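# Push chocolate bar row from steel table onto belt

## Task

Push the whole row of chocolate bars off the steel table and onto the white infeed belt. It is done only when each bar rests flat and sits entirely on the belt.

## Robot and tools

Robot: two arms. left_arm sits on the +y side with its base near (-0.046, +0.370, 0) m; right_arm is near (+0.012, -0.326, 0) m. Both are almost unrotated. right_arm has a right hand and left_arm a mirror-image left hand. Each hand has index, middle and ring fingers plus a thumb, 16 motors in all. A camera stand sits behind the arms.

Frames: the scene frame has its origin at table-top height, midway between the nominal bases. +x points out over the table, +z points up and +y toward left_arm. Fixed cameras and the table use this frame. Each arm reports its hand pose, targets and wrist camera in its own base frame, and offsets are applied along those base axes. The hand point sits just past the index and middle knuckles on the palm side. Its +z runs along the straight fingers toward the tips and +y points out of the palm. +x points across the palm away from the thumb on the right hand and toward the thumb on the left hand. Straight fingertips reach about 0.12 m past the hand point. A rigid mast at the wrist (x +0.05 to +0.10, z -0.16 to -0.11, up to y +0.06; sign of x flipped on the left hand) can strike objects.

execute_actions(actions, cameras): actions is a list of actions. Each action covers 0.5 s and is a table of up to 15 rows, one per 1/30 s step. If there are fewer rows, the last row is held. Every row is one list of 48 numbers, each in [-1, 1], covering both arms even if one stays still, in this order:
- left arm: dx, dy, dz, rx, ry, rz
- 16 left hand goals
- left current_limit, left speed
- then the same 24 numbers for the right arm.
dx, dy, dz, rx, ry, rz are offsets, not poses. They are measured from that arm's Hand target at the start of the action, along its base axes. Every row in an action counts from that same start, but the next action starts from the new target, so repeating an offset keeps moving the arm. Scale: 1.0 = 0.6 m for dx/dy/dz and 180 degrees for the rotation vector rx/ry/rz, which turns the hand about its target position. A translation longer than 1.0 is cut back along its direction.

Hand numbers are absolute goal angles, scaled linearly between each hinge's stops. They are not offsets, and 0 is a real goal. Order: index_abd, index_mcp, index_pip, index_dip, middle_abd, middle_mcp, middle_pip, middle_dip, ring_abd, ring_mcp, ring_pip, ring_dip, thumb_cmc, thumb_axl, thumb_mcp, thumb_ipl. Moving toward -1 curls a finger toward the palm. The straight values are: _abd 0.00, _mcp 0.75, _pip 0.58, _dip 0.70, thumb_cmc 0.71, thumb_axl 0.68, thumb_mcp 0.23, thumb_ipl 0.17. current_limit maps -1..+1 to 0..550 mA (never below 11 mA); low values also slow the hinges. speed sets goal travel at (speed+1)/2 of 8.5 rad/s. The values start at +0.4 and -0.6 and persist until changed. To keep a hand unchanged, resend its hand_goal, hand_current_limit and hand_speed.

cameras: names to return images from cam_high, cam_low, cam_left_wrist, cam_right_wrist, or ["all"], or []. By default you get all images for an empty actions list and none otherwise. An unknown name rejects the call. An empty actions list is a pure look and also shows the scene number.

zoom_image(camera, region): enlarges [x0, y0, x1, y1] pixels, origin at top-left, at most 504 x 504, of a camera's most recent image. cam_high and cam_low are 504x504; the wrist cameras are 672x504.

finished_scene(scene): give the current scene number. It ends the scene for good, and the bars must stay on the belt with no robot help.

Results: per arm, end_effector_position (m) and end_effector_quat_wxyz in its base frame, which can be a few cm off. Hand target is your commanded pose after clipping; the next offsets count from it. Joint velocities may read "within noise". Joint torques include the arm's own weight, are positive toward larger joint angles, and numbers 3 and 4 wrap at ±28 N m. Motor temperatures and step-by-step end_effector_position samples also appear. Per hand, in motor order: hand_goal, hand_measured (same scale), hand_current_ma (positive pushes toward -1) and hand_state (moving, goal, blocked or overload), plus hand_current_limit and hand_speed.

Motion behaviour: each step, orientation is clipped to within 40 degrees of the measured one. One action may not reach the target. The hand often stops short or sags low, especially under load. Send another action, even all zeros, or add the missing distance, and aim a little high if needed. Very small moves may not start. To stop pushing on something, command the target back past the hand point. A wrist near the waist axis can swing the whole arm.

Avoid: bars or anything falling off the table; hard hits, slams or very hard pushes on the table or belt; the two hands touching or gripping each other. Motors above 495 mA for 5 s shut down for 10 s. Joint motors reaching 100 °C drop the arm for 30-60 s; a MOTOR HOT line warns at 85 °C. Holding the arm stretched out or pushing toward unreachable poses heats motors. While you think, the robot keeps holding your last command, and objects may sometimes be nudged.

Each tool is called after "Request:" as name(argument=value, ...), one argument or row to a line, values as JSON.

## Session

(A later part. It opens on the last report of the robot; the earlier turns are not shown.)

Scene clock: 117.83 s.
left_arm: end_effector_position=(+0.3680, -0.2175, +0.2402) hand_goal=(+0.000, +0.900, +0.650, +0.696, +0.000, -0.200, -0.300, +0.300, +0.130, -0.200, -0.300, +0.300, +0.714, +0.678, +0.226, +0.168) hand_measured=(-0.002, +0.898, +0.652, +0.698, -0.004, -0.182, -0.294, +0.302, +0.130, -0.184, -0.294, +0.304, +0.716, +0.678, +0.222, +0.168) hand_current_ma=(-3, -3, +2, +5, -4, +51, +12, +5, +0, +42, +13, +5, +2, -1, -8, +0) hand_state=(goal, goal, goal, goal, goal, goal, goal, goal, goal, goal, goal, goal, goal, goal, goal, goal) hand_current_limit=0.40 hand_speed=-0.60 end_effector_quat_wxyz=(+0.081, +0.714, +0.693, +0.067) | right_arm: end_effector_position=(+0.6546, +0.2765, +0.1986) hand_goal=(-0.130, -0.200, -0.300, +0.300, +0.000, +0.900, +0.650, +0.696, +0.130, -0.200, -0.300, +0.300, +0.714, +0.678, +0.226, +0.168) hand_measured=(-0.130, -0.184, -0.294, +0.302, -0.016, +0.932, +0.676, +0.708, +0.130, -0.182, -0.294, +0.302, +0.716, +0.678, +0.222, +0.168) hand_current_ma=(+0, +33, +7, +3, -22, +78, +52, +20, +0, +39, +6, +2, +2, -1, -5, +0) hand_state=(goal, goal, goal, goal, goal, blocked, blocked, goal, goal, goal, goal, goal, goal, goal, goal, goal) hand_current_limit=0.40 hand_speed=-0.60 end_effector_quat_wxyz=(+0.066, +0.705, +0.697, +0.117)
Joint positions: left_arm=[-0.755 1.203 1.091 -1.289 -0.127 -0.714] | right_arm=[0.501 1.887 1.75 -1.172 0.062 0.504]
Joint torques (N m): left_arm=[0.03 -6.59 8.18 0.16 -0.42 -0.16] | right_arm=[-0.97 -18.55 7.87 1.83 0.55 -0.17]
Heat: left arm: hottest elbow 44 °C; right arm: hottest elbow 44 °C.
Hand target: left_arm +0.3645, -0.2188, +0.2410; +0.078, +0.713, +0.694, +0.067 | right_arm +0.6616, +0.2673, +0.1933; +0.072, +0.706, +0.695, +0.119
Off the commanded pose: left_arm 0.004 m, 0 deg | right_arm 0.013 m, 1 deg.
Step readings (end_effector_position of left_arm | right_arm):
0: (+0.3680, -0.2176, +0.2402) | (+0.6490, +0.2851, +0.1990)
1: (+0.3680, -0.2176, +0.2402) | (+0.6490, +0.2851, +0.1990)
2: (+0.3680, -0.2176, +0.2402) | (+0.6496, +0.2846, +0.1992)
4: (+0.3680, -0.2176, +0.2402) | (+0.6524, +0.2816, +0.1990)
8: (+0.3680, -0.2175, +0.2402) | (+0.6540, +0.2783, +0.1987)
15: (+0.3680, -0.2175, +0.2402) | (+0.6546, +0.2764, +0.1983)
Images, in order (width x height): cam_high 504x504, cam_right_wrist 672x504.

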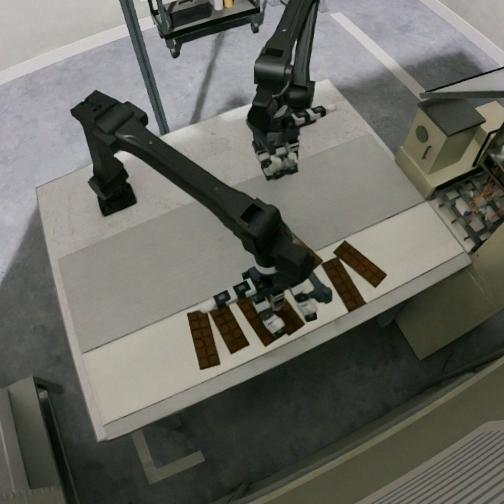

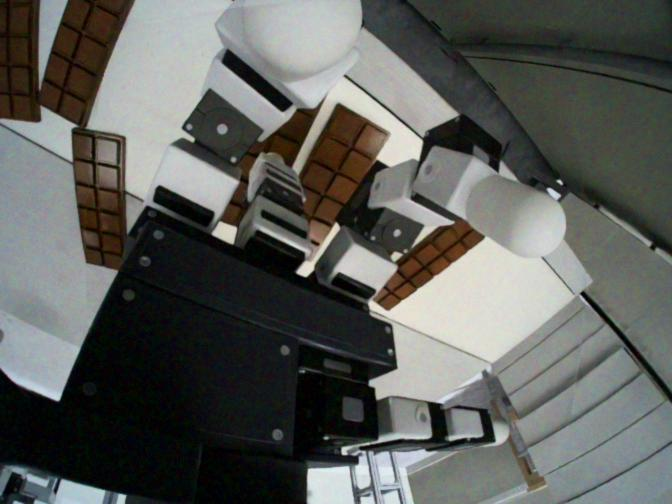

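Request:
execute_actions(
  actions=[
    [[-0.05,0.05,0,0,0,0.04,-0.13,0.90,0.65,0.696,0,0.90,0.65,0.696,0.13,0.90,0.65,0.696,0.714,0.678,0.226,0.168,0.4,-0.6,0.01,0,0.055,0,0,0,-0.13,-0.2,-0.3,0.3,0,0.90,0.65,0.696,0.13,-0.2,-0.3,0.3,0.714,0.678,0.226,0.168,0.4,-0.6]],
    [[-0.02,0.05,0.02,0,0,0,-0.13,0.90,0.65,0.696,0,0.90,0.65,0.696,0.13,0.90,0.65,0.696,0.714,0.678,0.226,0.168,0.4,-0.6,0.0,0.115,0,0,0,0,-0.13,-0.2,-0.3,0.3,0,0.90,0.65,0.696,0.13,-0.2,-0.3,0.3,0.714,0.678,0.226,0.168,0.4,-0.6]],
    [[0,0,0,0,0,0,-0.13,0.90,0.65,0.696,0,0.90,0.65,0.696,0.13,0.90,0.65,0.696,0.714,0.678,0.226,0.168,0.4,-0.6,0.0,0,-0.06,0,0,0,-0.13,-0.2,-0.3,0.3,0,0.90,0.65,0.696,0.13,-0.2,-0.3,0.3,0.714,0.678,0.226,0.168,0.4,-0.6]],
  ],
  cameras=["cam_high", "cam_right_wrist"],
)

Request:
zoom_image(
  camera="cam_high",
  region=[180, 190, 390, 400],
)

Scene clock: 123.73 s.
left_arm: end_effector_position=(+0.3222, -0.1619, +0.2513) hand_goal=(-0.130, +0.900, +0.650, +0.696, +0.000, +0.900, +0.650, +0.696, +0.130, +0.900, +0.650, +0.696, +0.714, +0.678, +0.226, +0.168) hand_measured=(-0.126, +0.898, +0.652, +0.698, -0.002, +0.896, +0.648, +0.694, +0.130, +0.896, +0.646, +0.694, +0.716, +0.678, +0.222, +0.168) hand_current_ma=(+4, -3, +2, +5, -4, -8, -5, -4, +0, -7, -5, -4, +2, -1, -8, +0) hand_state=(goal, goal, goal, goal, goal, goal, goal, goal, goal, goal, goal, goal, goal, goal, goal, goal) hand_current_limit=0.40 hand_speed=-0.60 end_effector_quat_wxyz=(+0.077, +0.666, +0.739, +0.072) | right_arm: end_effector_position=(+0.6610, +0.3406, +0.1929) hand_goal=(-0.130, -0.200, -0.300, +0.300, +0.000, +0.900, +0.650, +0.696, +0.130, -0.200, -0.300, +0.300, +0.714, +0.678, +0.226, +0.168) hand_measured=(-0.130, -0.184, -0.294, +0.302, +0.000, +0.906, +0.656, +0.698, +0.130, -0.182, -0.294, +0.302, +0.716, +0.678, +0.222, +0.168) hand_current_ma=(+0, +33, +7, +3, +0, +9, +6, +3, +0, +39, +6, +2, +2, -1, -5, +0) hand_state=(goal, goal, goal, goal, goal, goal, goal, goal, goal, goal, goal, goal, goal, goal, goal, goal) hand_current_limit=0.40 hand_speed=-0.60 end_effector_quat_wxyz=(+0.069, +0.700, +0.702, +0.112)
Joint positions: left_arm=[-0.755 1.043 1.004 -1.38 -0.147 -0.848] | right_arm=[0.585 2.002 1.912 -1.232 0.09 0.571]
Joint torques (N m): left_arm=[1.49 -4.6 8.13 -0.01 -0.21 0.12] | right_arm=[-0.56 -20.01 8.59 1.72 0.42 0.04]
Heat: left arm: hottest elbow 43 °C; right arm: hottest elbow 43 °C.
Hand target: left_arm +0.3226, -0.1588, +0.2530; +0.074, +0.668, +0.737, +0.072 | right_arm +0.6676, +0.3361, +0.1902; +0.071, +0.706, +0.695, +0.118
Off the commanded pose: left_arm 0.004 m, 0 deg | right_arm 0.008 m, 1 deg.
Step readings (end_effector_position of left_arm | right_arm):
0: (+0.3680, -0.2175, +0.2402) | (+0.6547, +0.2766, +0.1987)
1: (+0.3679, -0.2172, +0.2401) | (+0.6547, +0.2766, +0.1987)
2: (+0.3671, -0.2156, +0.2396) | (+0.6546, +0.2766, +0.1986)
4: (+0.3608, -0.2096, +0.2365) | (+0.6537, +0.2762, +0.1989)
8: (+0.3456, -0.1952, +0.2318) | (+0.6511, +0.2722, +0.1991)
15: (+0.3398, -0.1899, +0.2371) | (+0.6518, +0.2657, +0.2000)
16: (+0.3396, -0.1896, +0.2369) | (+0.6520, +0.2657, +0.2004)
17: (+0.3387, -0.1887, +0.2366) | (+0.6529, +0.2661, +0.2012)
19: (+0.3337, -0.1832, +0.2364) | (+0.6580, +0.2707, +0.2046)
23: (+0.3245, -0.1687, +0.2431) | (+0.6624, +0.3035, +0.2079)
30: (+0.3221, -0.1619, +0.2513) | (+0.6507, +0.3406, +0.1970)
31: (+0.3221, -0.1619, +0.2513) | (+0.6506, +0.3408, +0.1957)
32: (+0.3221, -0.1619, +0.2513) | (+0.6510, +0.3404, +0.1945)
34: (+0.3221, -0.1619, +0.2513) | (+0.6535, +0.3389, +0.1934)
38: (+0.3222, -0.1619, +0.2513) | (+0.6598, +0.3402, +0.1931)
45: (+0.3222, -0.1619, +0.2513) | (+0.6609, +0.3407, +0.1929)
Images, in order (width x height): cam_high 504x504, cam_right_wrist 672x504.

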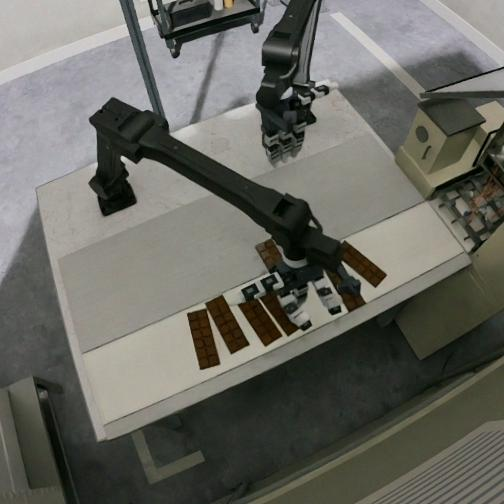

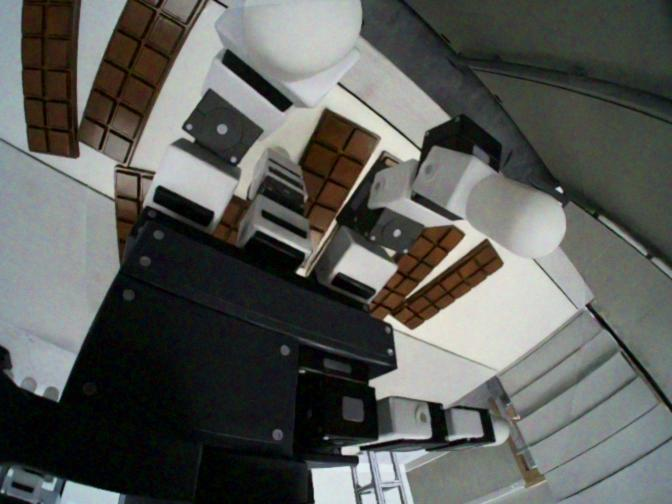

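Scaled by 2.400 from the camera's 504x504 image, which has a finer 720x720 frame.

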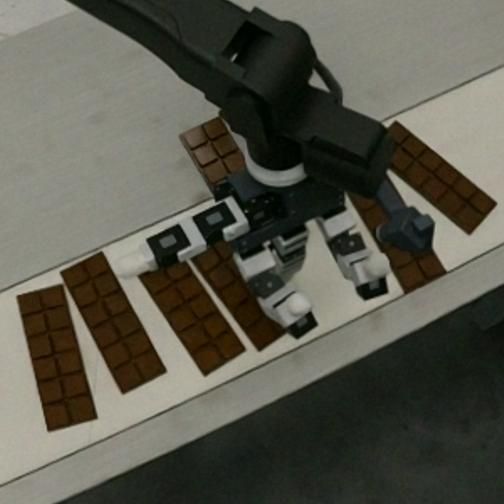

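Request:
execute_actions(
  actions=[
    [[0,0,0,0,0,0,-0.13,0.90,0.65,0.696,0,0.90,0.65,0.696,0.13,0.90,0.65,0.696,0.714,0.678,0.226,0.168,0.4,-0.6,0.0,-0.02,-0.01,0,0,0,-0.13,-0.2,-0.3,0.3,0,0.90,0.65,0.696,0.13,-0.2,-0.3,0.3,0.714,0.678,0.226,0.168,0.4,-0.6]],
    [[0,0,0,0,0,0,-0.13,0.90,0.65,0.696,0,0.90,0.65,0.696,0.13,0.90,0.65,0.696,0.714,0.678,0.226,0.168,0.4,-0.6,0.0,-0.03,0,0,0,0,-0.13,-0.2,-0.3,0.3,0,0.90,0.65,0.696,0.13,-0.2,-0.3,0.3,0.714,0.678,0.226,0.168,0.4,-0.6]],
  ],
  cameras=["cam_high", "cam_right_wrist"],
)

Request:
zoom_image(
  camera="cam_high",
  region=[180, 190, 390, 400],
)

Scene clock: 126.23 s.
left_arm: end_effector_position=(+0.3222, -0.1619, +0.2513) hand_goal=(-0.130, +0.900, +0.650, +0.696, +0.000, +0.900, +0.650, +0.696, +0.130, +0.900, +0.650, +0.696, +0.714, +0.678, +0.226, +0.168) hand_measured=(-0.126, +0.898, +0.652, +0.698, -0.002, +0.896, +0.648, +0.694, +0.130, +0.896, +0.646, +0.694, +0.716, +0.678, +0.222, +0.168) hand_current_ma=(+4, -3, +2, +5, -4, -8, -5, -4, +0, -7, -5, -4, +2, -1, -8, +0) hand_state=(goal, goal, goal, goal, goal, goal, goal, goal, goal, goal, goal, goal, goal, goal, goal, goal) hand_current_limit=0.40 hand_speed=-0.60 end_effector_quat_wxyz=(+0.077, +0.666, +0.739, +0.072) | right_arm: end_effector_position=(+0.6614, +0.3249, +0.1907) hand_goal=(-0.130, -0.200, -0.300, +0.300, +0.000, +0.900, +0.650, +0.696, +0.130, -0.200, -0.300, +0.300, +0.714, +0.678, +0.226, +0.168) hand_measured=(-0.130, -0.184, -0.294, +0.302, -0.054, +0.906, +0.658, +0.700, +0.130, -0.182, -0.294, +0.302, +0.716, +0.678, +0.222, +0.168) hand_current_ma=(+0, +33, +7, +3, -119, +7, +10, +5, +0, +39, +6, +2, +2, -1, -5, +0) hand_state=(goal, goal, goal, goal, blocked, goal, goal, goal, goal, goal, goal, goal, goal, goal, goal, goal) hand_current_limit=0.40 hand_speed=-0.60 end_effector_quat_wxyz=(+0.064, +0.702, +0.698, +0.127)
Joint positions: left_arm=[-0.755 1.043 1.004 -1.38 -0.147 -0.848] | right_arm=[0.56 1.963 1.841 -1.17 0.067 0.557]
Joint torques (N m): left_arm=[1.49 -4.6 8.13 -0.01 -0.2 0.12] | right_arm=[-1.61 -19.96 7.62 1.21 0.91 -0.21]
Heat: left arm: hottest elbow 43 °C; right arm: hottest elbow 43 °C.
Hand target: left_arm +0.3226, -0.1588, +0.2530; +0.074, +0.668, +0.737, +0.072 | right_arm +0.6676, +0.3062, +0.1841; +0.071, +0.706, +0.695, +0.118
Off the commanded pose: left_arm 0.004 m, 0 deg | right_arm 0.021 m, 1 deg.
Step readings (end_effector_position of left_arm | right_arm):
0: (+0.3222, -0.1619, +0.2513) | (+0.6610, +0.3406, +0.1929)
1: (+0.3222, -0.1619, +0.2513) | (+0.6610, +0.3406, +0.1928)
2: (+0.3222, -0.1619, +0.2513) | (+0.6612, +0.3398, +0.1915)
4: (+0.3222, -0.1619, +0.2513) | (+0.6628, +0.3364, +0.1918)
8: (+0.3222, -0.1619, +0.2513) | (+0.6621, +0.3342, +0.1916)
15: (+0.3222, -0.1619, +0.2513) | (+0.6625, +0.3334, +0.1916)
16: (+0.3222, -0.1619, +0.2513) | (+0.6624, +0.3333, +0.1917)
17: (+0.3222, -0.1619, +0.2513) | (+0.6622, +0.3327, +0.1914)
19: (+0.3222, -0.1619, +0.2513) | (+0.6615, +0.3310, +0.1916)
23: (+0.3222, -0.1619, +0.2513) | (+0.6610, +0.3259, +0.1908)
30: (+0.3222, -0.1619, +0.2513) | (+0.6614, +0.3249, +0.1908)
Images, in order (width x height): cam_high 504x504, cam_right_wrist 672x504.

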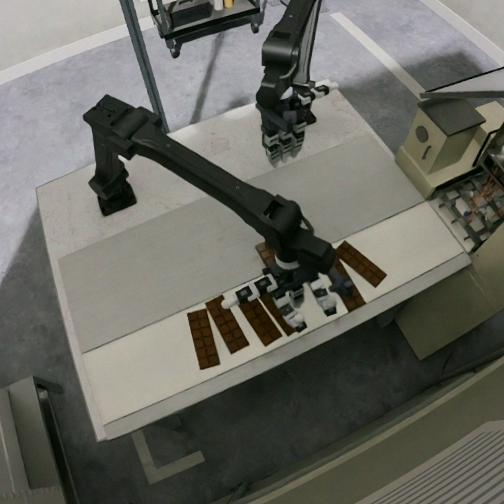

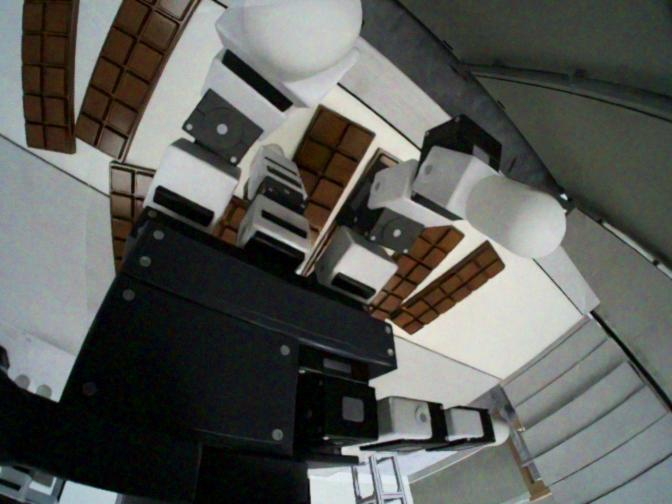

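Scaled by 2.400 from the camera's 504x504 image, which has a finer 720x720 frame.

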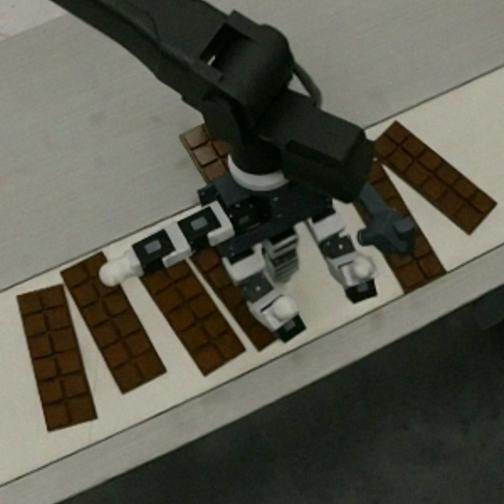

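Request:
execute_actions(
  actions=[
    [[0,0,0,0,0,0,-0.13,0.90,0.65,0.696,0,0.90,0.65,0.696,0.13,0.90,0.65,0.696,0.714,0.678,0.226,0.168,0.4,-0.6,0.0,-0.03,0,0,0,0,-0.13,-0.2,-0.3,0.3,0,0.90,0.65,0.696,0.13,-0.2,-0.3,0.3,0.714,0.678,0.226,0.168,0.4,-0.6]],
  ],
  cameras=["cam_high", "cam_right_wrist"],
)

Request:
zoom_image(
  camera="cam_high",
  region=[180, 190, 390, 400],
)

Scene clock: 127.57 s.
left_arm: end_effector_position=(+0.3222, -0.1619, +0.2513) hand_goal=(-0.130, +0.900, +0.650, +0.696, +0.000, +0.900, +0.650, +0.696, +0.130, +0.900, +0.650, +0.696, +0.714, +0.678, +0.226, +0.168) hand_measured=(-0.126, +0.898, +0.652, +0.698, -0.002, +0.896, +0.648, +0.694, +0.130, +0.896, +0.646, +0.694, +0.716, +0.678, +0.222, +0.168) hand_current_ma=(+4, -3, +2, +5, -4, -8, -5, -4, +0, -7, -5, -4, +2, -1, -8, +0) hand_state=(goal, goal, goal, goal, goal, goal, goal, goal, goal, goal, goal, goal, goal, goal, goal, goal) hand_current_limit=0.40 hand_speed=-0.60 end_effector_quat_wxyz=(+0.077, +0.666, +0.739, +0.072) | right_arm: end_effector_position=(+0.6623, +0.3065, +0.1904) hand_goal=(-0.130, -0.200, -0.300, +0.300, +0.000, +0.900, +0.650, +0.696, +0.130, -0.200, -0.300, +0.300, +0.714, +0.678, +0.226, +0.168) hand_measured=(-0.130, -0.184, -0.294, +0.302, -0.060, +0.906, +0.654, +0.698, +0.130, -0.182, -0.294, +0.302, +0.716, +0.678, +0.222, +0.168) hand_current_ma=(+0, +33, +7, +3, -137, +7, +5, +2, +0, +39, +6, +2, +2, -1, -5, +0) hand_state=(goal, goal, goal, goal, blocked, goal, goal, goal, goal, goal, goal, goal, goal, goal, goal, goal) hand_current_limit=0.40 hand_speed=-0.60 end_effector_quat_wxyz=(+0.063, +0.703, +0.697, +0.128)
Joint positions: left_arm=[-0.755 1.043 1.004 -1.38 -0.147 -0.848] | right_arm=[0.534 1.938 1.801 -1.154 0.059 0.533]
Joint torques (N m): left_arm=[1.49 -4.6 8.13 0.01 -0.21 0.12] | right_arm=[-1.44 -19.49 7.57 1.22 0.98 -0.2]
Heat: left arm: hottest elbow 43 °C; right arm: hottest elbow 43 °C.
Hand target: left_arm +0.3226, -0.1588, +0.2530; +0.074, +0.668, +0.737, +0.072 | right_arm +0.6676, +0.2883, +0.1843; +0.071, +0.706, +0.695, +0.119
Off the commanded pose: left_arm 0.004 m, 0 deg | right_arm 0.020 m, 2 deg.
Step readings (end_effector_position of left_arm | right_arm):
0: (+0.3222, -0.1619, +0.2513) | (+0.6614, +0.3250, +0.1907)
1: (+0.3222, -0.1619, +0.2513) | (+0.6613, +0.3250, +0.1908)
2: (+0.3222, -0.1619, +0.2513) | (+0.6611, +0.3248, +0.1905)
4: (+0.3222, -0.1619, +0.2513) | (+0.6603, +0.3229, +0.1908)
8: (+0.3222, -0.1619, +0.2513) | (+0.6597, +0.3135, +0.1903)
15: (+0.3222, -0.1619, +0.2513) | (+0.6623, +0.3063, +0.1901)
Images, in order (width x height): cam_high 504x504, cam_right_wrist 672x504.

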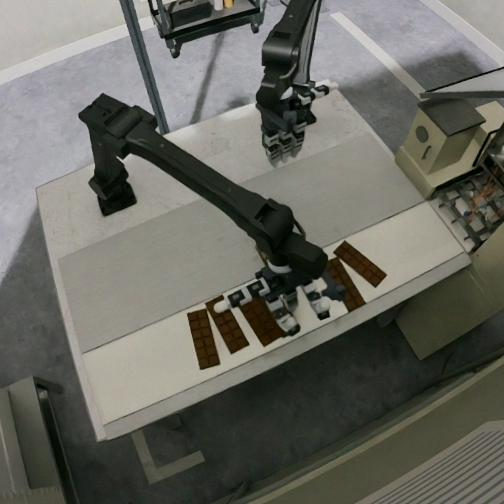

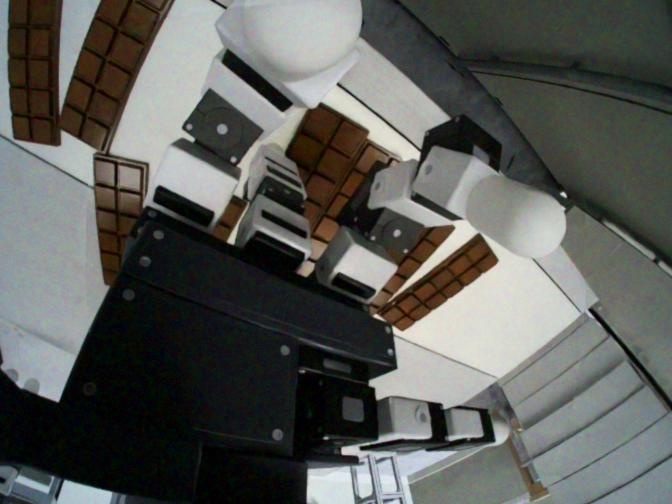

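Scaled by 2.400 from the camera's 504x504 image, which has a finer 720x720 frame.

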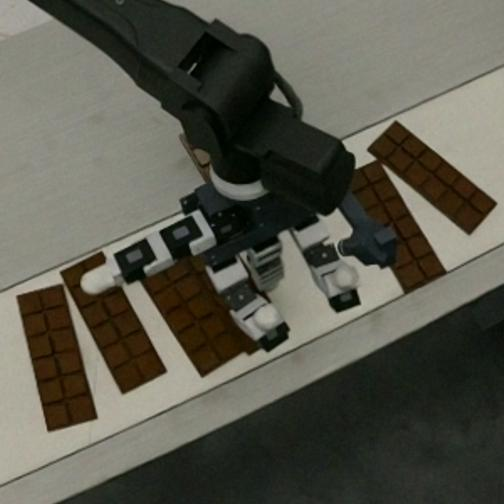

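Request:
execute_actions(
  actions=[
    [[0,0,0,0,0,0,-0.13,0.90,0.65,0.696,0,0.90,0.65,0.696,0.13,0.90,0.65,0.696,0.714,0.678,0.226,0.168,0.4,-0.6,0.0,0.035,0.01,0,0,0,-0.13,-0.2,-0.3,0.3,0,0.90,0.65,0.696,0.13,-0.2,-0.3,0.3,0.714,0.678,0.226,0.168,0.4,-0.6]],
    [[0,0,0,0,0,0,-0.13,0.90,0.65,0.696,0,0.90,0.65,0.696,0.13,0.90,0.65,0.696,0.714,0.678,0.226,0.168,0.4,-0.6,0.0,0,0.08,0,0,0,-0.13,-0.2,-0.3,0.3,0,0.90,0.65,0.696,0.13,-0.2,-0.3,0.3,0.714,0.678,0.226,0.168,0.4,-0.6]],
    [[0,0,0,0,0,0,-0.13,0.90,0.65,0.696,0,0.90,0.65,0.696,0.13,0.90,0.65,0.696,0.714,0.678,0.226,0.168,0.4,-0.6,-0.09,0.1,0.03,0,0,0,-0.13,-0.2,-0.3,0.3,0,0.90,0.65,0.696,0.13,-0.2,-0.3,0.3,0.714,0.678,0.226,0.168,0.4,-0.6]],
    [[0,0,0,0,0,0,-0.13,0.90,0.65,0.696,0,0.90,0.65,0.696,0.13,0.90,0.65,0.696,0.714,0.678,0.226,0.168,0.4,-0.6,-0.09,0.1,0,0,0,0,-0.13,-0.2,-0.3,0.3,0,0.90,0.65,0.696,0.13,-0.2,-0.3,0.3,0.714,0.678,0.226,0.168,0.4,-0.6]],
  ],
  cameras=["cam_high", "cam_right_wrist"],
)

Request:
zoom_image(
  camera="cam_high",
  region=[180, 190, 390, 400],
)

Scene clock: 132.77 s.
left_arm: end_effector_position=(+0.3222, -0.1619, +0.2513) hand_goal=(-0.130, +0.900, +0.650, +0.696, +0.000, +0.900, +0.650, +0.696, +0.130, +0.900, +0.650, +0.696, +0.714, +0.678, +0.226, +0.168) hand_measured=(-0.126, +0.898, +0.652, +0.698, -0.002, +0.896, +0.648, +0.694, +0.130, +0.896, +0.646, +0.694, +0.716, +0.678, +0.222, +0.168) hand_current_ma=(+4, -3, +2, +5, -4, -8, -5, -4, +0, -7, -5, -4, +2, -1, -8, +0) hand_state=(goal, goal, goal, goal, goal, goal, goal, goal, goal, goal, goal, goal, goal, goal, goal, goal) hand_current_limit=0.40 hand_speed=-0.60 end_effector_quat_wxyz=(+0.077, +0.666, +0.739, +0.072) | right_arm: end_effector_position=(+0.5497, +0.4263, +0.2135) hand_goal=(-0.130, -0.200, -0.300, +0.300, +0.000, +0.900, +0.650, +0.696, +0.130, -0.200, -0.300, +0.300, +0.714, +0.678, +0.226, +0.168) hand_measured=(-0.130, -0.184, -0.294, +0.302, -0.002, +0.898, +0.648, +0.696, +0.130, -0.182, -0.294, +0.302, +0.716, +0.678, +0.222, +0.168) hand_current_ma=(+0, +32, +7, +3, -2, -3, -1, +0, +0, +39, +6, +2, +2, -1, -5, +0) hand_state=(goal, goal, goal, goal, goal, goal, goal, goal, goal, goal, goal, goal, goal, goal, goal, goal) hand_current_limit=0.40 hand_speed=-0.60 end_effector_quat_wxyz=(+0.071, +0.701, +0.705, +0.084)
Joint positions: left_arm=[-0.755 1.043 1.004 -1.38 -0.147 -0.848] | right_arm=[0.805 1.948 1.896 -1.352 0.145 0.788]
Joint torques (N m): left_arm=[1.49 -4.54 8.14 -0.01 -0.21 0.12] | right_arm=[-0.15 -21.48 13.11 0.46 0.51 0.07]
Heat: left arm: hottest elbow 43 °C; right arm: hottest elbow 43 °C.
Hand target: left_arm +0.3226, -0.1588, +0.2530; +0.074, +0.668, +0.737, +0.072 | right_arm +0.5596, +0.4292, +0.2560; +0.071, +0.706, +0.695, +0.118
Off the commanded pose: left_arm 0.004 m, 0 deg | right_arm 0.044 m, 4 deg.
Step readings (end_effector_position of left_arm | right_arm):
0: (+0.3222, -0.1619, +0.2513) | (+0.6623, +0.3065, +0.1904)
1: (+0.3222, -0.1619, +0.2513) | (+0.6623, +0.3065, +0.1904)
2: (+0.3222, -0.1619, +0.2513) | (+0.6623, +0.3065, +0.1904)
4: (+0.3222, -0.1619, +0.2513) | (+0.6622, +0.3068, +0.1905)
8: (+0.3222, -0.1619, +0.2513) | (+0.6613, +0.3080, +0.1910)
15: (+0.3222, -0.1619, +0.2513) | (+0.6605, +0.3084, +0.1914)
16: (+0.3222, -0.1619, +0.2513) | (+0.6603, +0.3083, +0.1916)
17: (+0.3222, -0.1619, +0.2513) | (+0.6599, +0.3081, +0.1925)
19: (+0.3222, -0.1619, +0.2513) | (+0.6581, +0.3060, +0.1938)
23: (+0.3222, -0.1619, +0.2513) | (+0.6556, +0.3037, +0.2006)
30: (+0.3222, -0.1619, +0.2513) | (+0.6571, +0.3045, +0.2124)
31: (+0.3222, -0.1619, +0.2513) | (+0.6568, +0.3045, +0.2124)
32: (+0.3222, -0.1619, +0.2513) | (+0.6546, +0.3071, +0.2124)
34: (+0.3222, -0.1619, +0.2513) | (+0.6492, +0.3097, +0.2121)
38: (+0.3222, -0.1619, +0.2513) | (+0.6278, +0.3381, +0.2105)
45: (+0.3222, -0.1619, +0.2513) | (+0.5980, +0.3789, +0.2090)
46: (+0.3222, -0.1619, +0.2513) | (+0.5977, +0.3787, +0.2090)
47: (+0.3222, -0.1619, +0.2513) | (+0.5967, +0.3788, +0.2094)
49: (+0.3222, -0.1619, +0.2513) | (+0.5936, +0.3794, +0.2106)
53: (+0.3222, -0.1619, +0.2513) | (+0.5763, +0.3975, +0.2107)
60: (+0.3222, -0.1619, +0.2513) | (+0.5451, +0.4327, +0.2109)
Images, in order (width x height): cam_high 504x504, cam_right_wrist 672x504.

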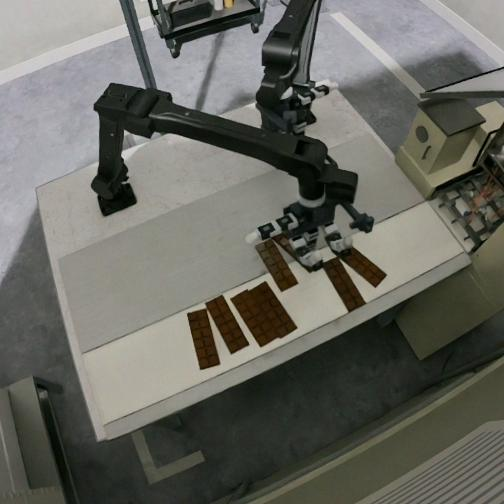

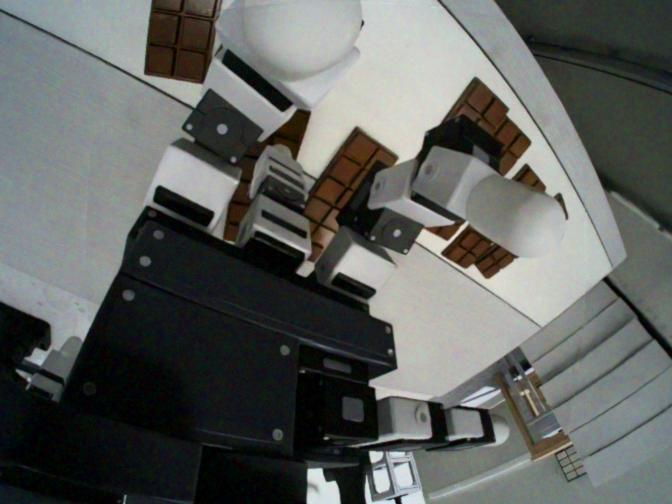

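Scaled by 2.400 from the camera's 504x504 image, which has a finer 720x720 frame.

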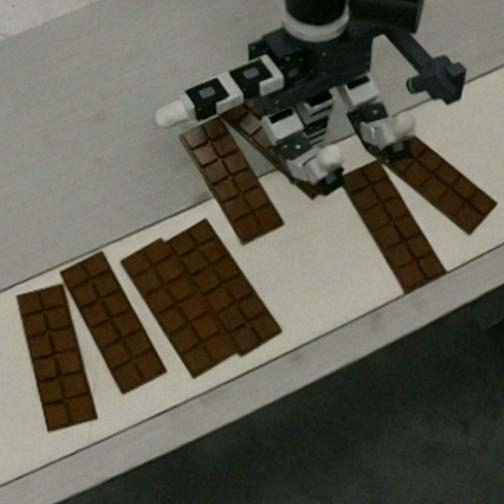

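Request:
execute_actions(
  actions=[
    [[0,0,0,0,0,0,-0.13,0.90,0.65,0.696,0,0.90,0.65,0.696,0.13,0.90,0.65,0.696,0.714,0.678,0.226,0.168,0.4,-0.6,0,0,0.05,0,0,0,-0.13,-0.2,-0.3,0.3,0,0.90,0.65,0.696,0.13,-0.2,-0.3,0.3,0.714,0.678,0.226,0.168,0.4,-0.6]],
    [[0,0,0,0,0,0,-0.13,0.90,0.65,0.696,0,0.90,0.65,0.696,0.13,0.90,0.65,0.696,0.714,0.678,0.226,0.168,0.4,-0.6,-0.15,0,0.02,0,0,0,-0.13,-0.2,-0.3,0.3,0,0.90,0.65,0.696,0.13,-0.2,-0.3,0.3,0.714,0.678,0.226,0.168,0.4,-0.6]],
  ],
  cameras=["cam_high"],
)

Request:
zoom_image(
  camera="cam_high",
  region=[180, 190, 390, 400],
)

Scene clock: 135.90 s.
left_arm: end_effector_position=(+0.3222, -0.1619, +0.2513) hand_goal=(-0.130, +0.900, +0.650, +0.696, +0.000, +0.900, +0.650, +0.696, +0.130, +0.900, +0.650, +0.696, +0.714, +0.678, +0.226, +0.168) hand_measured=(-0.126, +0.898, +0.652, +0.698, -0.002, +0.896, +0.648, +0.694, +0.130, +0.896, +0.646, +0.694, +0.716, +0.678, +0.222, +0.168) hand_current_ma=(+4, -3, +2, +5, -4, -8, -5, -4, +0, -7, -5, -4, +2, -1, -8, +0) hand_state=(goal, goal, goal, goal, goal, goal, goal, goal, goal, goal, goal, goal, goal, goal, goal, goal) hand_current_limit=0.40 hand_speed=-0.60 end_effector_quat_wxyz=(+0.077, +0.666, +0.739, +0.072) | right_arm: end_effector_position=(+0.4655, +0.4327, +0.2921) hand_goal=(-0.130, -0.200, -0.300, +0.300, +0.000, +0.900, +0.650, +0.696, +0.130, -0.200, -0.300, +0.300, +0.714, +0.678, +0.226, +0.168) hand_measured=(-0.130, -0.184, -0.294, +0.302, -0.002, +0.898, +0.648, +0.696, +0.130, -0.182, -0.296, +0.302, +0.716, +0.678, +0.222, +0.168) hand_current_ma=(+0, +32, +7, +3, -2, -2, -1, +0, +0, +39, +6, +2, +2, -1, -5, +0) hand_state=(goal, goal, goal, goal, goal, goal, goal, goal, goal, goal, goal, goal, goal, goal, goal, goal) hand_current_limit=0.40 hand_speed=-0.60 end_effector_quat_wxyz=(+0.071, +0.700, +0.702, +0.110)
Joint positions: left_arm=[-0.755 1.043 1.004 -1.38 -0.147 -0.848] | right_arm=[0.922 1.772 1.835 -1.431 0.17 0.902]
Joint torques (N m): left_arm=[1.49 -4.6 8.13 0.01 -0.21 0.12] | right_arm=[-0.32 -17.44 9.06 1.09 0.57 0.07]
Heat: left arm: hottest elbow 42 °C; right arm: hottest elbow 43 °C.
Hand target: left_arm +0.3226, -0.1588, +0.2530; +0.074, +0.668, +0.737, +0.072 | right_arm +0.4695, +0.4292, +0.2981; +0.071, +0.706, +0.695, +0.118
Off the commanded pose: left_arm 0.004 m, 0 deg | right_arm 0.008 m, 1 deg.
Step readings (end_effector_position of left_arm | right_arm):
0: (+0.3222, -0.1619, +0.2513) | (+0.5497, +0.4262, +0.2135)
1: (+0.3222, -0.1619, +0.2513) | (+0.5497, +0.4262, +0.2138)
2: (+0.3222, -0.1619, +0.2513) | (+0.5493, +0.4259, +0.2151)
4: (+0.3222, -0.1619, +0.2513) | (+0.5480, +0.4245, +0.2194)
8: (+0.3222, -0.1619, +0.2513) | (+0.5500, +0.4264, +0.2364)
15: (+0.3222, -0.1619, +0.2513) | (+0.5517, +0.4282, +0.2506)
16: (+0.3222, -0.1619, +0.2513) | (+0.5515, +0.4278, +0.2508)
17: (+0.3222, -0.1619, +0.2513) | (+0.5501, +0.4275, +0.2516)
19: (+0.3222, -0.1619, +0.2513) | (+0.5401, +0.4225, +0.2512)
23: (+0.3222, -0.1619, +0.2513) | (+0.5029, +0.4226, +0.2585)
30: (+0.3222, -0.1619, +0.2513) | (+0.4659, +0.4381, +0.2932)
Images, in order (width x height): cam_high 504x504.

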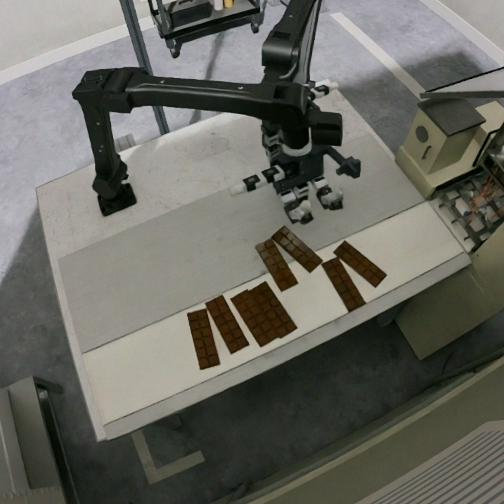

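Scaled by 2.400 from the camera's 504x504 image, which has a finer 720x720 frame.

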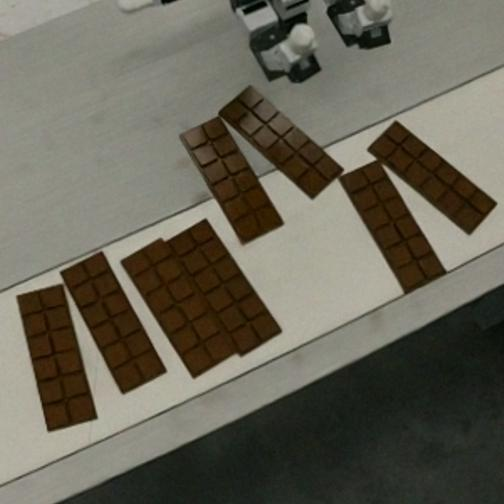

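Request:
execute_actions(
  actions=[
    [[0,0,0,0,0,0,-0.13,0.90,0.65,0.696,0,0.90,0.65,0.696,0.13,0.90,0.65,0.696,0.714,0.678,0.226,0.168,0.4,-0.6,0.14,0.055,-0.04,0,0,0,-0.13,-0.2,-0.3,0.3,0,0.90,0.65,0.696,0.13,-0.2,-0.3,0.3,0.714,0.678,0.226,0.168,0.4,-0.6]],
    [[0,0,0,0,0,0,-0.13,0.90,0.65,0.696,0,0.90,0.65,0.696,0.13,0.90,0.65,0.696,0.714,0.678,0.226,0.168,0.4,-0.6,0,0,-0.05,0,0,0,-0.13,-0.2,-0.3,0.3,0,0.90,0.65,0.696,0.13,-0.2,-0.3,0.3,0.714,0.678,0.226,0.168,0.4,-0.6]],
    [[0,0,0,0,0,0,-0.13,0.90,0.65,0.696,0,0.90,0.65,0.696,0.13,0.90,0.65,0.696,0.714,0.678,0.226,0.168,0.4,-0.6,0,0,-0.01,0,0,0,-0.13,-0.2,-0.3,0.3,0,0.90,0.65,0.696,0.13,-0.2,-0.3,0.3,0.714,0.678,0.226,0.168,0.4,-0.6]],
  ],
  cameras=["cam_high", "cam_right_wrist"],
)

Request:
zoom_image(
  camera="cam_high",
  region=[240, 170, 380, 310],
)

Scene clock: 140.03 s.
left_arm: end_effector_position=(+0.3222, -0.1619, +0.2513) hand_goal=(-0.130, +0.900, +0.650, +0.696, +0.000, +0.900, +0.650, +0.696, +0.130, +0.900, +0.650, +0.696, +0.714, +0.678, +0.226, +0.168) hand_measured=(-0.126, +0.898, +0.652, +0.698, -0.002, +0.896, +0.648, +0.694, +0.130, +0.896, +0.646, +0.694, +0.716, +0.678, +0.222, +0.168) hand_current_ma=(+4, -3, +2, +5, -4, -8, -5, -4, +0, -7, -5, -4, +2, -1, -8, +0) hand_state=(goal, goal, goal, goal, goal, goal, goal, goal, goal, goal, goal, goal, goal, goal, goal, goal) hand_current_limit=0.40 hand_speed=-0.60 end_effector_quat_wxyz=(+0.077, +0.666, +0.739, +0.072) | right_arm: end_effector_position=(+0.5553, +0.4561, +0.2246) hand_goal=(-0.130, -0.200, -0.300, +0.300, +0.000, +0.900, +0.650, +0.696, +0.130, -0.200, -0.300, +0.300, +0.714, +0.678, +0.226, +0.168) hand_measured=(-0.130, -0.184, -0.296, +0.302, -0.002, +0.900, +0.648, +0.696, +0.130, -0.182, -0.296, +0.302, +0.716, +0.678, +0.222, +0.168) hand_current_ma=(+0, +32, +6, +3, -2, +0, -1, +0, +0, +37, +5, +2, +2, -1, -5, +0) hand_state=(goal, goal, goal, goal, goal, goal, goal, goal, goal, goal, goal, goal, goal, goal, goal, goal) hand_current_limit=0.40 hand_speed=-0.60 end_effector_quat_wxyz=(+0.073, +0.712, +0.691, +0.102)
Joint positions: left_arm=[-0.755 1.043 1.004 -1.38 -0.147 -0.848] | right_arm=[0.835 2.013 2.018 -1.38 0.158 0.849]
Joint torques (N m): left_arm=[1.49 -4.6 8.13 -0.01 -0.21 0.12] | right_arm=[0.73 -22.07 8.69 1.46 0.41 -0.14]
Heat: left arm: hottest elbow 42 °C; right arm: hottest elbow 43 °C.
Hand target: left_arm +0.3226, -0.1588, +0.2530; +0.074, +0.668, +0.737, +0.072 | right_arm +0.5537, +0.4621, +0.2383; +0.071, +0.706, +0.695, +0.119
Off the commanded pose: left_arm 0.004 m, 0 deg | right_arm 0.015 m, 2 deg.
Step readings (end_effector_position of left_arm | right_arm):
0: (+0.3222, -0.1619, +0.2513) | (+0.4655, +0.4326, +0.2921)
1: (+0.3222, -0.1619, +0.2513) | (+0.4657, +0.4325, +0.2919)
2: (+0.3222, -0.1619, +0.2513) | (+0.4690, +0.4309, +0.2904)
4: (+0.3222, -0.1619, +0.2513) | (+0.4784, +0.4360, +0.2884)
8: (+0.3222, -0.1619, +0.2513) | (+0.5167, +0.4469, +0.2712)
15: (+0.3222, -0.1619, +0.2513) | (+0.5482, +0.4464, +0.2241)
16: (+0.3222, -0.1619, +0.2513) | (+0.5484, +0.4467, +0.2213)
17: (+0.3222, -0.1619, +0.2513) | (+0.5484, +0.4471, +0.2196)
19: (+0.3222, -0.1619, +0.2513) | (+0.5488, +0.4479, +0.2197)
23: (+0.3222, -0.1619, +0.2513) | (+0.5521, +0.4515, +0.2227)
30: (+0.3222, -0.1619, +0.2513) | (+0.5530, +0.4535, +0.2233)
31: (+0.3222, -0.1619, +0.2513) | (+0.5531, +0.4536, +0.2234)
32: (+0.3222, -0.1619, +0.2513) | (+0.5532, +0.4537, +0.2235)
34: (+0.3222, -0.1619, +0.2513) | (+0.5539, +0.4545, +0.2238)
38: (+0.3222, -0.1619, +0.2513) | (+0.5550, +0.4557, +0.2244)
45: (+0.3222, -0.1619, +0.2513) | (+0.5553, +0.4560, +0.2246)
Images, in order (width x height): cam_high 504x504, cam_right_wrist 672x504.

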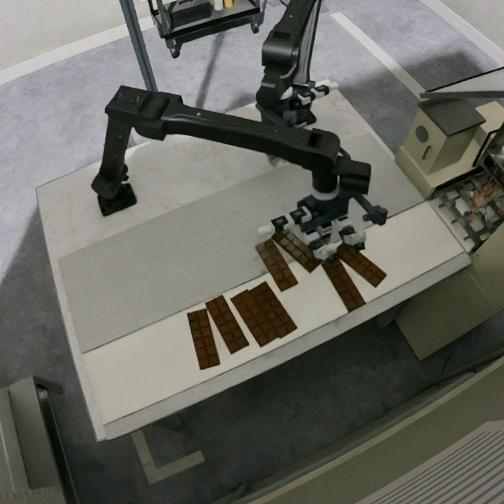

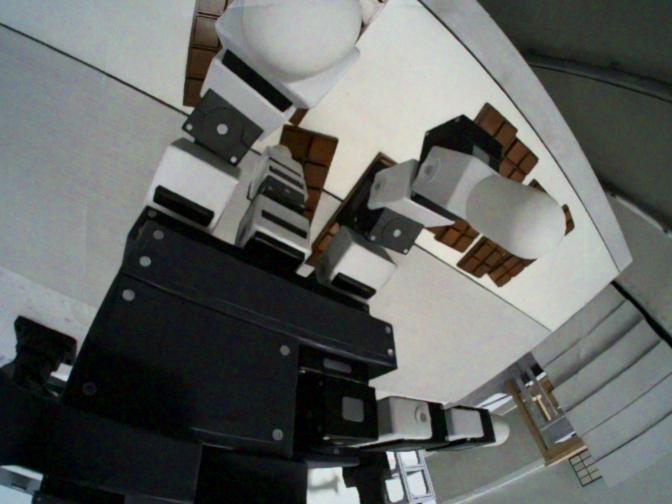

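Scaled by 3.600 from the camera's 504x504 image, which has a finer 720x720 frame.

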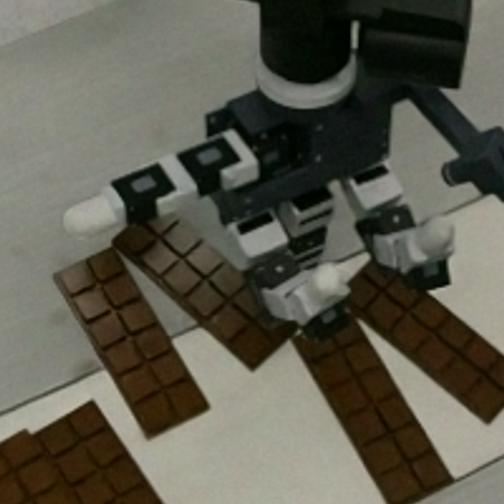

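Request:
execute_actions(
  actions=[
    [[0,0,0,0,0,0,-0.13,0.90,0.65,0.696,0,0.90,0.65,0.696,0.13,0.90,0.65,0.696,0.714,0.678,0.226,0.168,0.4,-0.6,0,0,-0.055,0,0,0,-0.13,-0.2,-0.3,0.3,0,0.90,0.65,0.696,0.13,-0.2,-0.3,0.3,0.714,0.678,0.226,0.168,0.4,-0.6]],
    [[0,0,0,0,0,0,-0.13,0.90,0.65,0.696,0,0.90,0.65,0.696,0.13,0.90,0.65,0.696,0.714,0.678,0.226,0.168,0.4,-0.6,0,-0.02,0,0,0,0,-0.13,-0.2,-0.3,0.3,0,0.90,0.65,0.696,0.13,-0.2,-0.3,0.3,0.714,0.678,0.226,0.168,0.4,-0.6]],
  ],
  cameras=["cam_high", "cam_right_wrist"],
)

Request:
zoom_image(
  camera="cam_high",
  region=[240, 170, 380, 310],
)

Scene clock: 142.10 s.
left_arm: end_effector_position=(+0.3222, -0.1619, +0.2513) hand_goal=(-0.130, +0.900, +0.650, +0.696, +0.000, +0.900, +0.650, +0.696, +0.130, +0.900, +0.650, +0.696, +0.714, +0.678, +0.226, +0.168) hand_measured=(-0.126, +0.898, +0.652, +0.698, -0.002, +0.896, +0.648, +0.694, +0.130, +0.896, +0.646, +0.694, +0.716, +0.678, +0.222, +0.168) hand_current_ma=(+4, -3, +2, +5, -4, -8, -5, -4, +0, -7, -5, -4, +2, -1, -8, +0) hand_state=(goal, goal, goal, goal, goal, goal, goal, goal, goal, goal, goal, goal, goal, goal, goal, goal) hand_current_limit=0.40 hand_speed=-0.60 end_effector_quat_wxyz=(+0.077, +0.666, +0.739, +0.072) | right_arm: end_effector_position=(+0.5517, +0.4534, +0.2007) hand_goal=(-0.130, -0.200, -0.300, +0.300, +0.000, +0.900, +0.650, +0.696, +0.130, -0.200, -0.300, +0.300, +0.714, +0.678, +0.226, +0.168) hand_measured=(-0.130, -0.184, -0.296, +0.302, -0.008, +0.890, +0.646, +0.694, +0.130, -0.182, -0.296, +0.302, +0.716, +0.678, +0.222, +0.168) hand_current_ma=(+0, +31, +6, +3, -10, -15, -5, -1, +0, +37, +5, +2, +2, -1, -6, +0) hand_state=(goal, goal, goal, goal, goal, goal, goal, goal, goal, goal, goal, goal, goal, goal, goal, goal) hand_current_limit=0.40 hand_speed=-0.60 end_effector_quat_wxyz=(+0.072, +0.708, +0.694, +0.114)
Joint positions: left_arm=[-0.755 1.043 1.004 -1.38 -0.147 -0.848] | right_arm=[0.835 1.982 1.901 -1.269 0.157 0.838]
Joint torques (N m): left_arm=[1.49 -4.6 8.13 -0.01 -0.21 0.12] | right_arm=[-0.32 -21.25 7.97 1.25 0.32 -0.13]
Heat: left arm: hottest elbow 42 °C; right arm: hottest elbow 43 °C.
Hand target: left_arm +0.3226, -0.1588, +0.2530; +0.074, +0.668, +0.737, +0.072 | right_arm +0.5535, +0.4503, +0.2050; +0.071, +0.706, +0.695, +0.118
Off the commanded pose: left_arm 0.004 m, 0 deg | right_arm 0.006 m, 1 deg.
Step readings (end_effector_position of left_arm | right_arm):
0: (+0.3222, -0.1619, +0.2513) | (+0.5553, +0.4561, +0.2246)
1: (+0.3222, -0.1619, +0.2513) | (+0.5552, +0.4559, +0.2240)
2: (+0.3222, -0.1619, +0.2513) | (+0.5555, +0.4562, +0.2222)
4: (+0.3222, -0.1619, +0.2513) | (+0.5556, +0.4563, +0.2166)
8: (+0.3222, -0.1619, +0.2513) | (+0.5540, +0.4544, +0.2004)
15: (+0.3222, -0.1619, +0.2513) | (+0.5548, +0.4558, +0.2015)
16: (+0.3222, -0.1619, +0.2513) | (+0.5548, +0.4558, +0.2015)
17: (+0.3222, -0.1619, +0.2513) | (+0.5547, +0.4558, +0.2005)
19: (+0.3222, -0.1619, +0.2513) | (+0.5541, +0.4552, +0.2012)
23: (+0.3222, -0.1619, +0.2513) | (+0.5520, +0.4533, +0.2007)
30: (+0.3222, -0.1619, +0.2513) | (+0.5517, +0.4533, +0.2009)
Images, in order (width x height): cam_high 504x504, cam_right_wrist 672x504.

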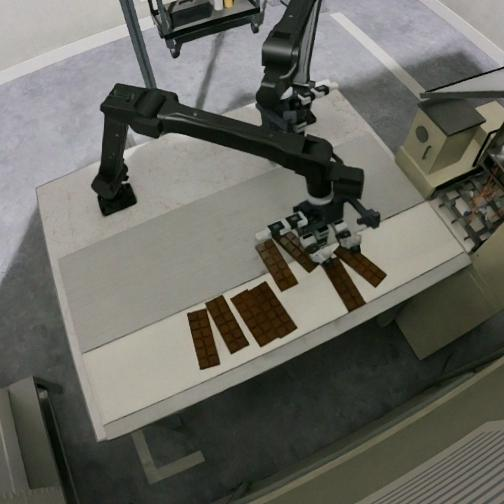

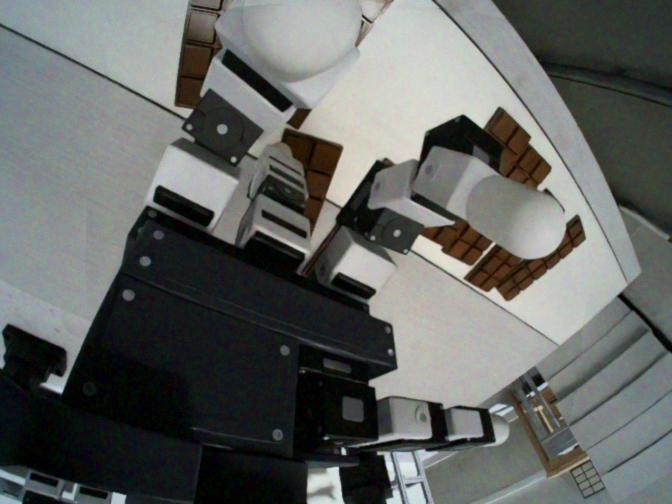

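Scaled by 3.600 from the camera's 504x504 image, which has a finer 720x720 frame.

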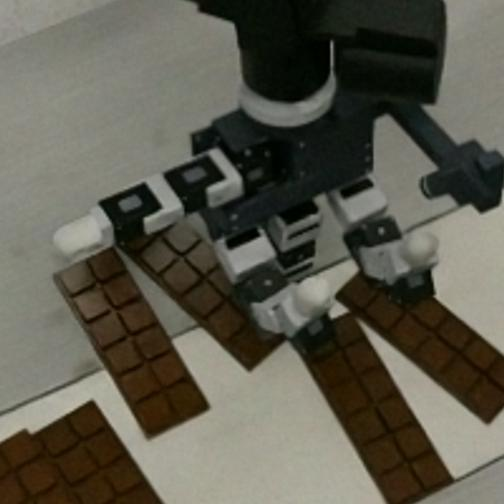

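Request:
execute_actions(
  actions=[
    [[0,0,0,0,0,0,-0.13,0.90,0.65,0.696,0,0.90,0.65,0.696,0.13,0.90,0.65,0.696,0.714,0.678,0.226,0.168,0.4,-0.6,0,-0.035,-0.012,0,0,0,-0.13,-0.2,-0.3,0.3,0,0.90,0.65,0.696,0.13,-0.2,-0.3,0.3,0.714,0.678,0.226,0.168,0.4,-0.6]],
    [[0,0,0,0,0,0,-0.13,0.90,0.65,0.696,0,0.90,0.65,0.696,0.13,0.90,0.65,0.696,0.714,0.678,0.226,0.168,0.4,-0.6,0,-0.02,0,0,0,0,-0.13,-0.2,-0.3,0.3,0,0.90,0.65,0.696,0.13,-0.2,-0.3,0.3,0.714,0.678,0.226,0.168,0.4,-0.6]],
  ],
  cameras=["cam_high", "cam_right_wrist"],
)

Request:
zoom_image(
  camera="cam_high",
  region=[240, 170, 380, 310],
)

Scene clock: 144.13 s.
left_arm: end_effector_position=(+0.3222, -0.1619, +0.2513) hand_goal=(-0.130, +0.900, +0.650, +0.696, +0.000, +0.900, +0.650, +0.696, +0.130, +0.900, +0.650, +0.696, +0.714, +0.678, +0.226, +0.168) hand_measured=(-0.126, +0.898, +0.652, +0.698, -0.002, +0.896, +0.648, +0.694, +0.130, +0.896, +0.646, +0.694, +0.716, +0.678, +0.222, +0.168) hand_current_ma=(+4, -3, +2, +5, -4, -8, -5, -4, +0, -7, -5, -4, +2, -1, -8, +0) hand_state=(goal, goal, goal, goal, goal, goal, goal, goal, goal, goal, goal, goal, goal, goal, goal, goal) hand_current_limit=0.40 hand_speed=-0.60 end_effector_quat_wxyz=(+0.077, +0.666, +0.739, +0.072) | right_arm: end_effector_position=(+0.5504, +0.4226, +0.1994) hand_goal=(-0.130, -0.200, -0.300, +0.300, +0.000, +0.900, +0.650, +0.696, +0.130, -0.200, -0.300, +0.300, +0.714, +0.678, +0.226, +0.168) hand_measured=(-0.130, -0.184, -0.296, +0.302, -0.016, +0.890, +0.646, +0.694, +0.130, -0.182, -0.296, +0.302, +0.716, +0.678, +0.222, +0.168) hand_current_ma=(+0, +31, +6, +3, -24, -17, -6, -2, +0, +37, +5, +2, +2, -1, -6, +0) hand_state=(goal, goal, goal, goal, goal, goal, goal, goal, goal, goal, goal, goal, goal, goal, goal, goal) hand_current_limit=0.40 hand_speed=-0.60 end_effector_quat_wxyz=(+0.071, +0.706, +0.694, +0.118)
Joint positions: left_arm=[-0.755 1.043 1.004 -1.38 -0.147 -0.848] | right_arm=[0.802 1.908 1.783 -1.211 0.147 0.802]
Joint torques (N m): left_arm=[1.49 -4.66 8.14 0.01 -0.21 0.12] | right_arm=[-0.5 -19.31 7.73 1.22 0.37 -0.15]
Heat: left arm: hottest elbow 42 °C; right arm: hottest elbow 43 °C.
Hand target: left_arm +0.3226, -0.1588, +0.2530; +0.074, +0.668, +0.737, +0.072 | right_arm +0.5537, +0.4171, +0.1978; +0.072, +0.706, +0.695, +0.118
Off the commanded pose: left_arm 0.004 m, 0 deg | right_arm 0.006 m, 0 deg.
Step readings (end_effector_position of left_arm | right_arm):
0: (+0.3222, -0.1619, +0.2513) | (+0.5517, +0.4534, +0.2010)
1: (+0.3222, -0.1619, +0.2513) | (+0.5516, +0.4533, +0.2007)
2: (+0.3222, -0.1619, +0.2513) | (+0.5514, +0.4528, +0.2001)
4: (+0.3222, -0.1619, +0.2513) | (+0.5498, +0.4504, +0.2007)
8: (+0.3222, -0.1619, +0.2513) | (+0.5474, +0.4396, +0.2002)
15: (+0.3222, -0.1619, +0.2513) | (+0.5503, +0.4339, +0.1997)
16: (+0.3222, -0.1619, +0.2513) | (+0.5503, +0.4339, +0.1998)
17: (+0.3222, -0.1619, +0.2513) | (+0.5506, +0.4332, +0.1997)
19: (+0.3222, -0.1619, +0.2513) | (+0.5499, +0.4317, +0.1999)
23: (+0.3222, -0.1619, +0.2513) | (+0.5489, +0.4264, +0.1998)
30: (+0.3222, -0.1619, +0.2513) | (+0.5504, +0.4225, +0.1994)
Images, in order (width x height): cam_high 504x504, cam_right_wrist 672x504.

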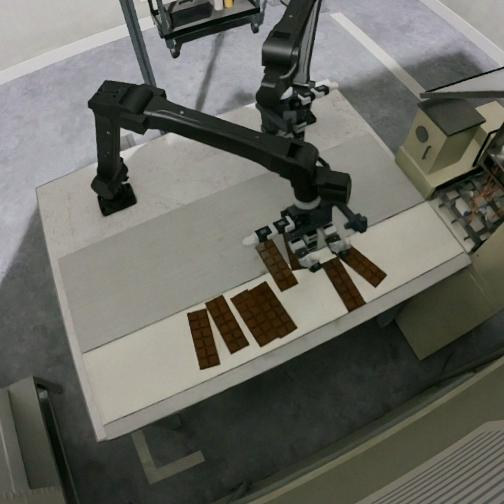

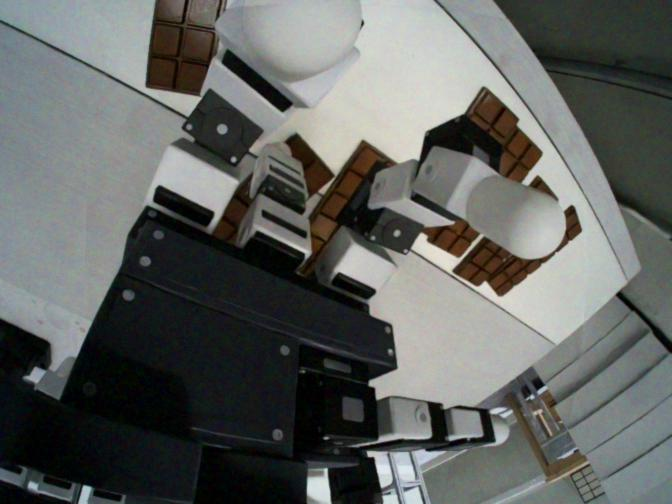

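Scaled by 3.600 from the camera's 504x504 image, which has a finer 720x720 frame.

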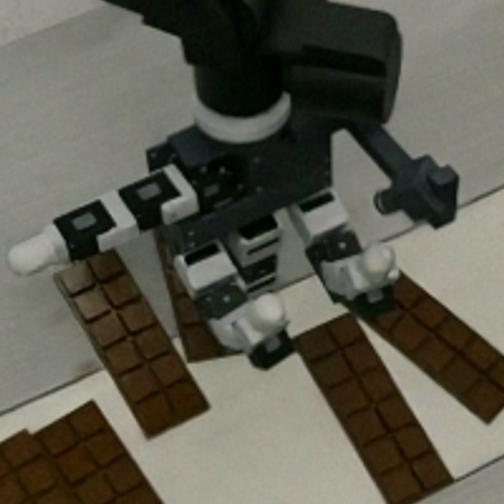

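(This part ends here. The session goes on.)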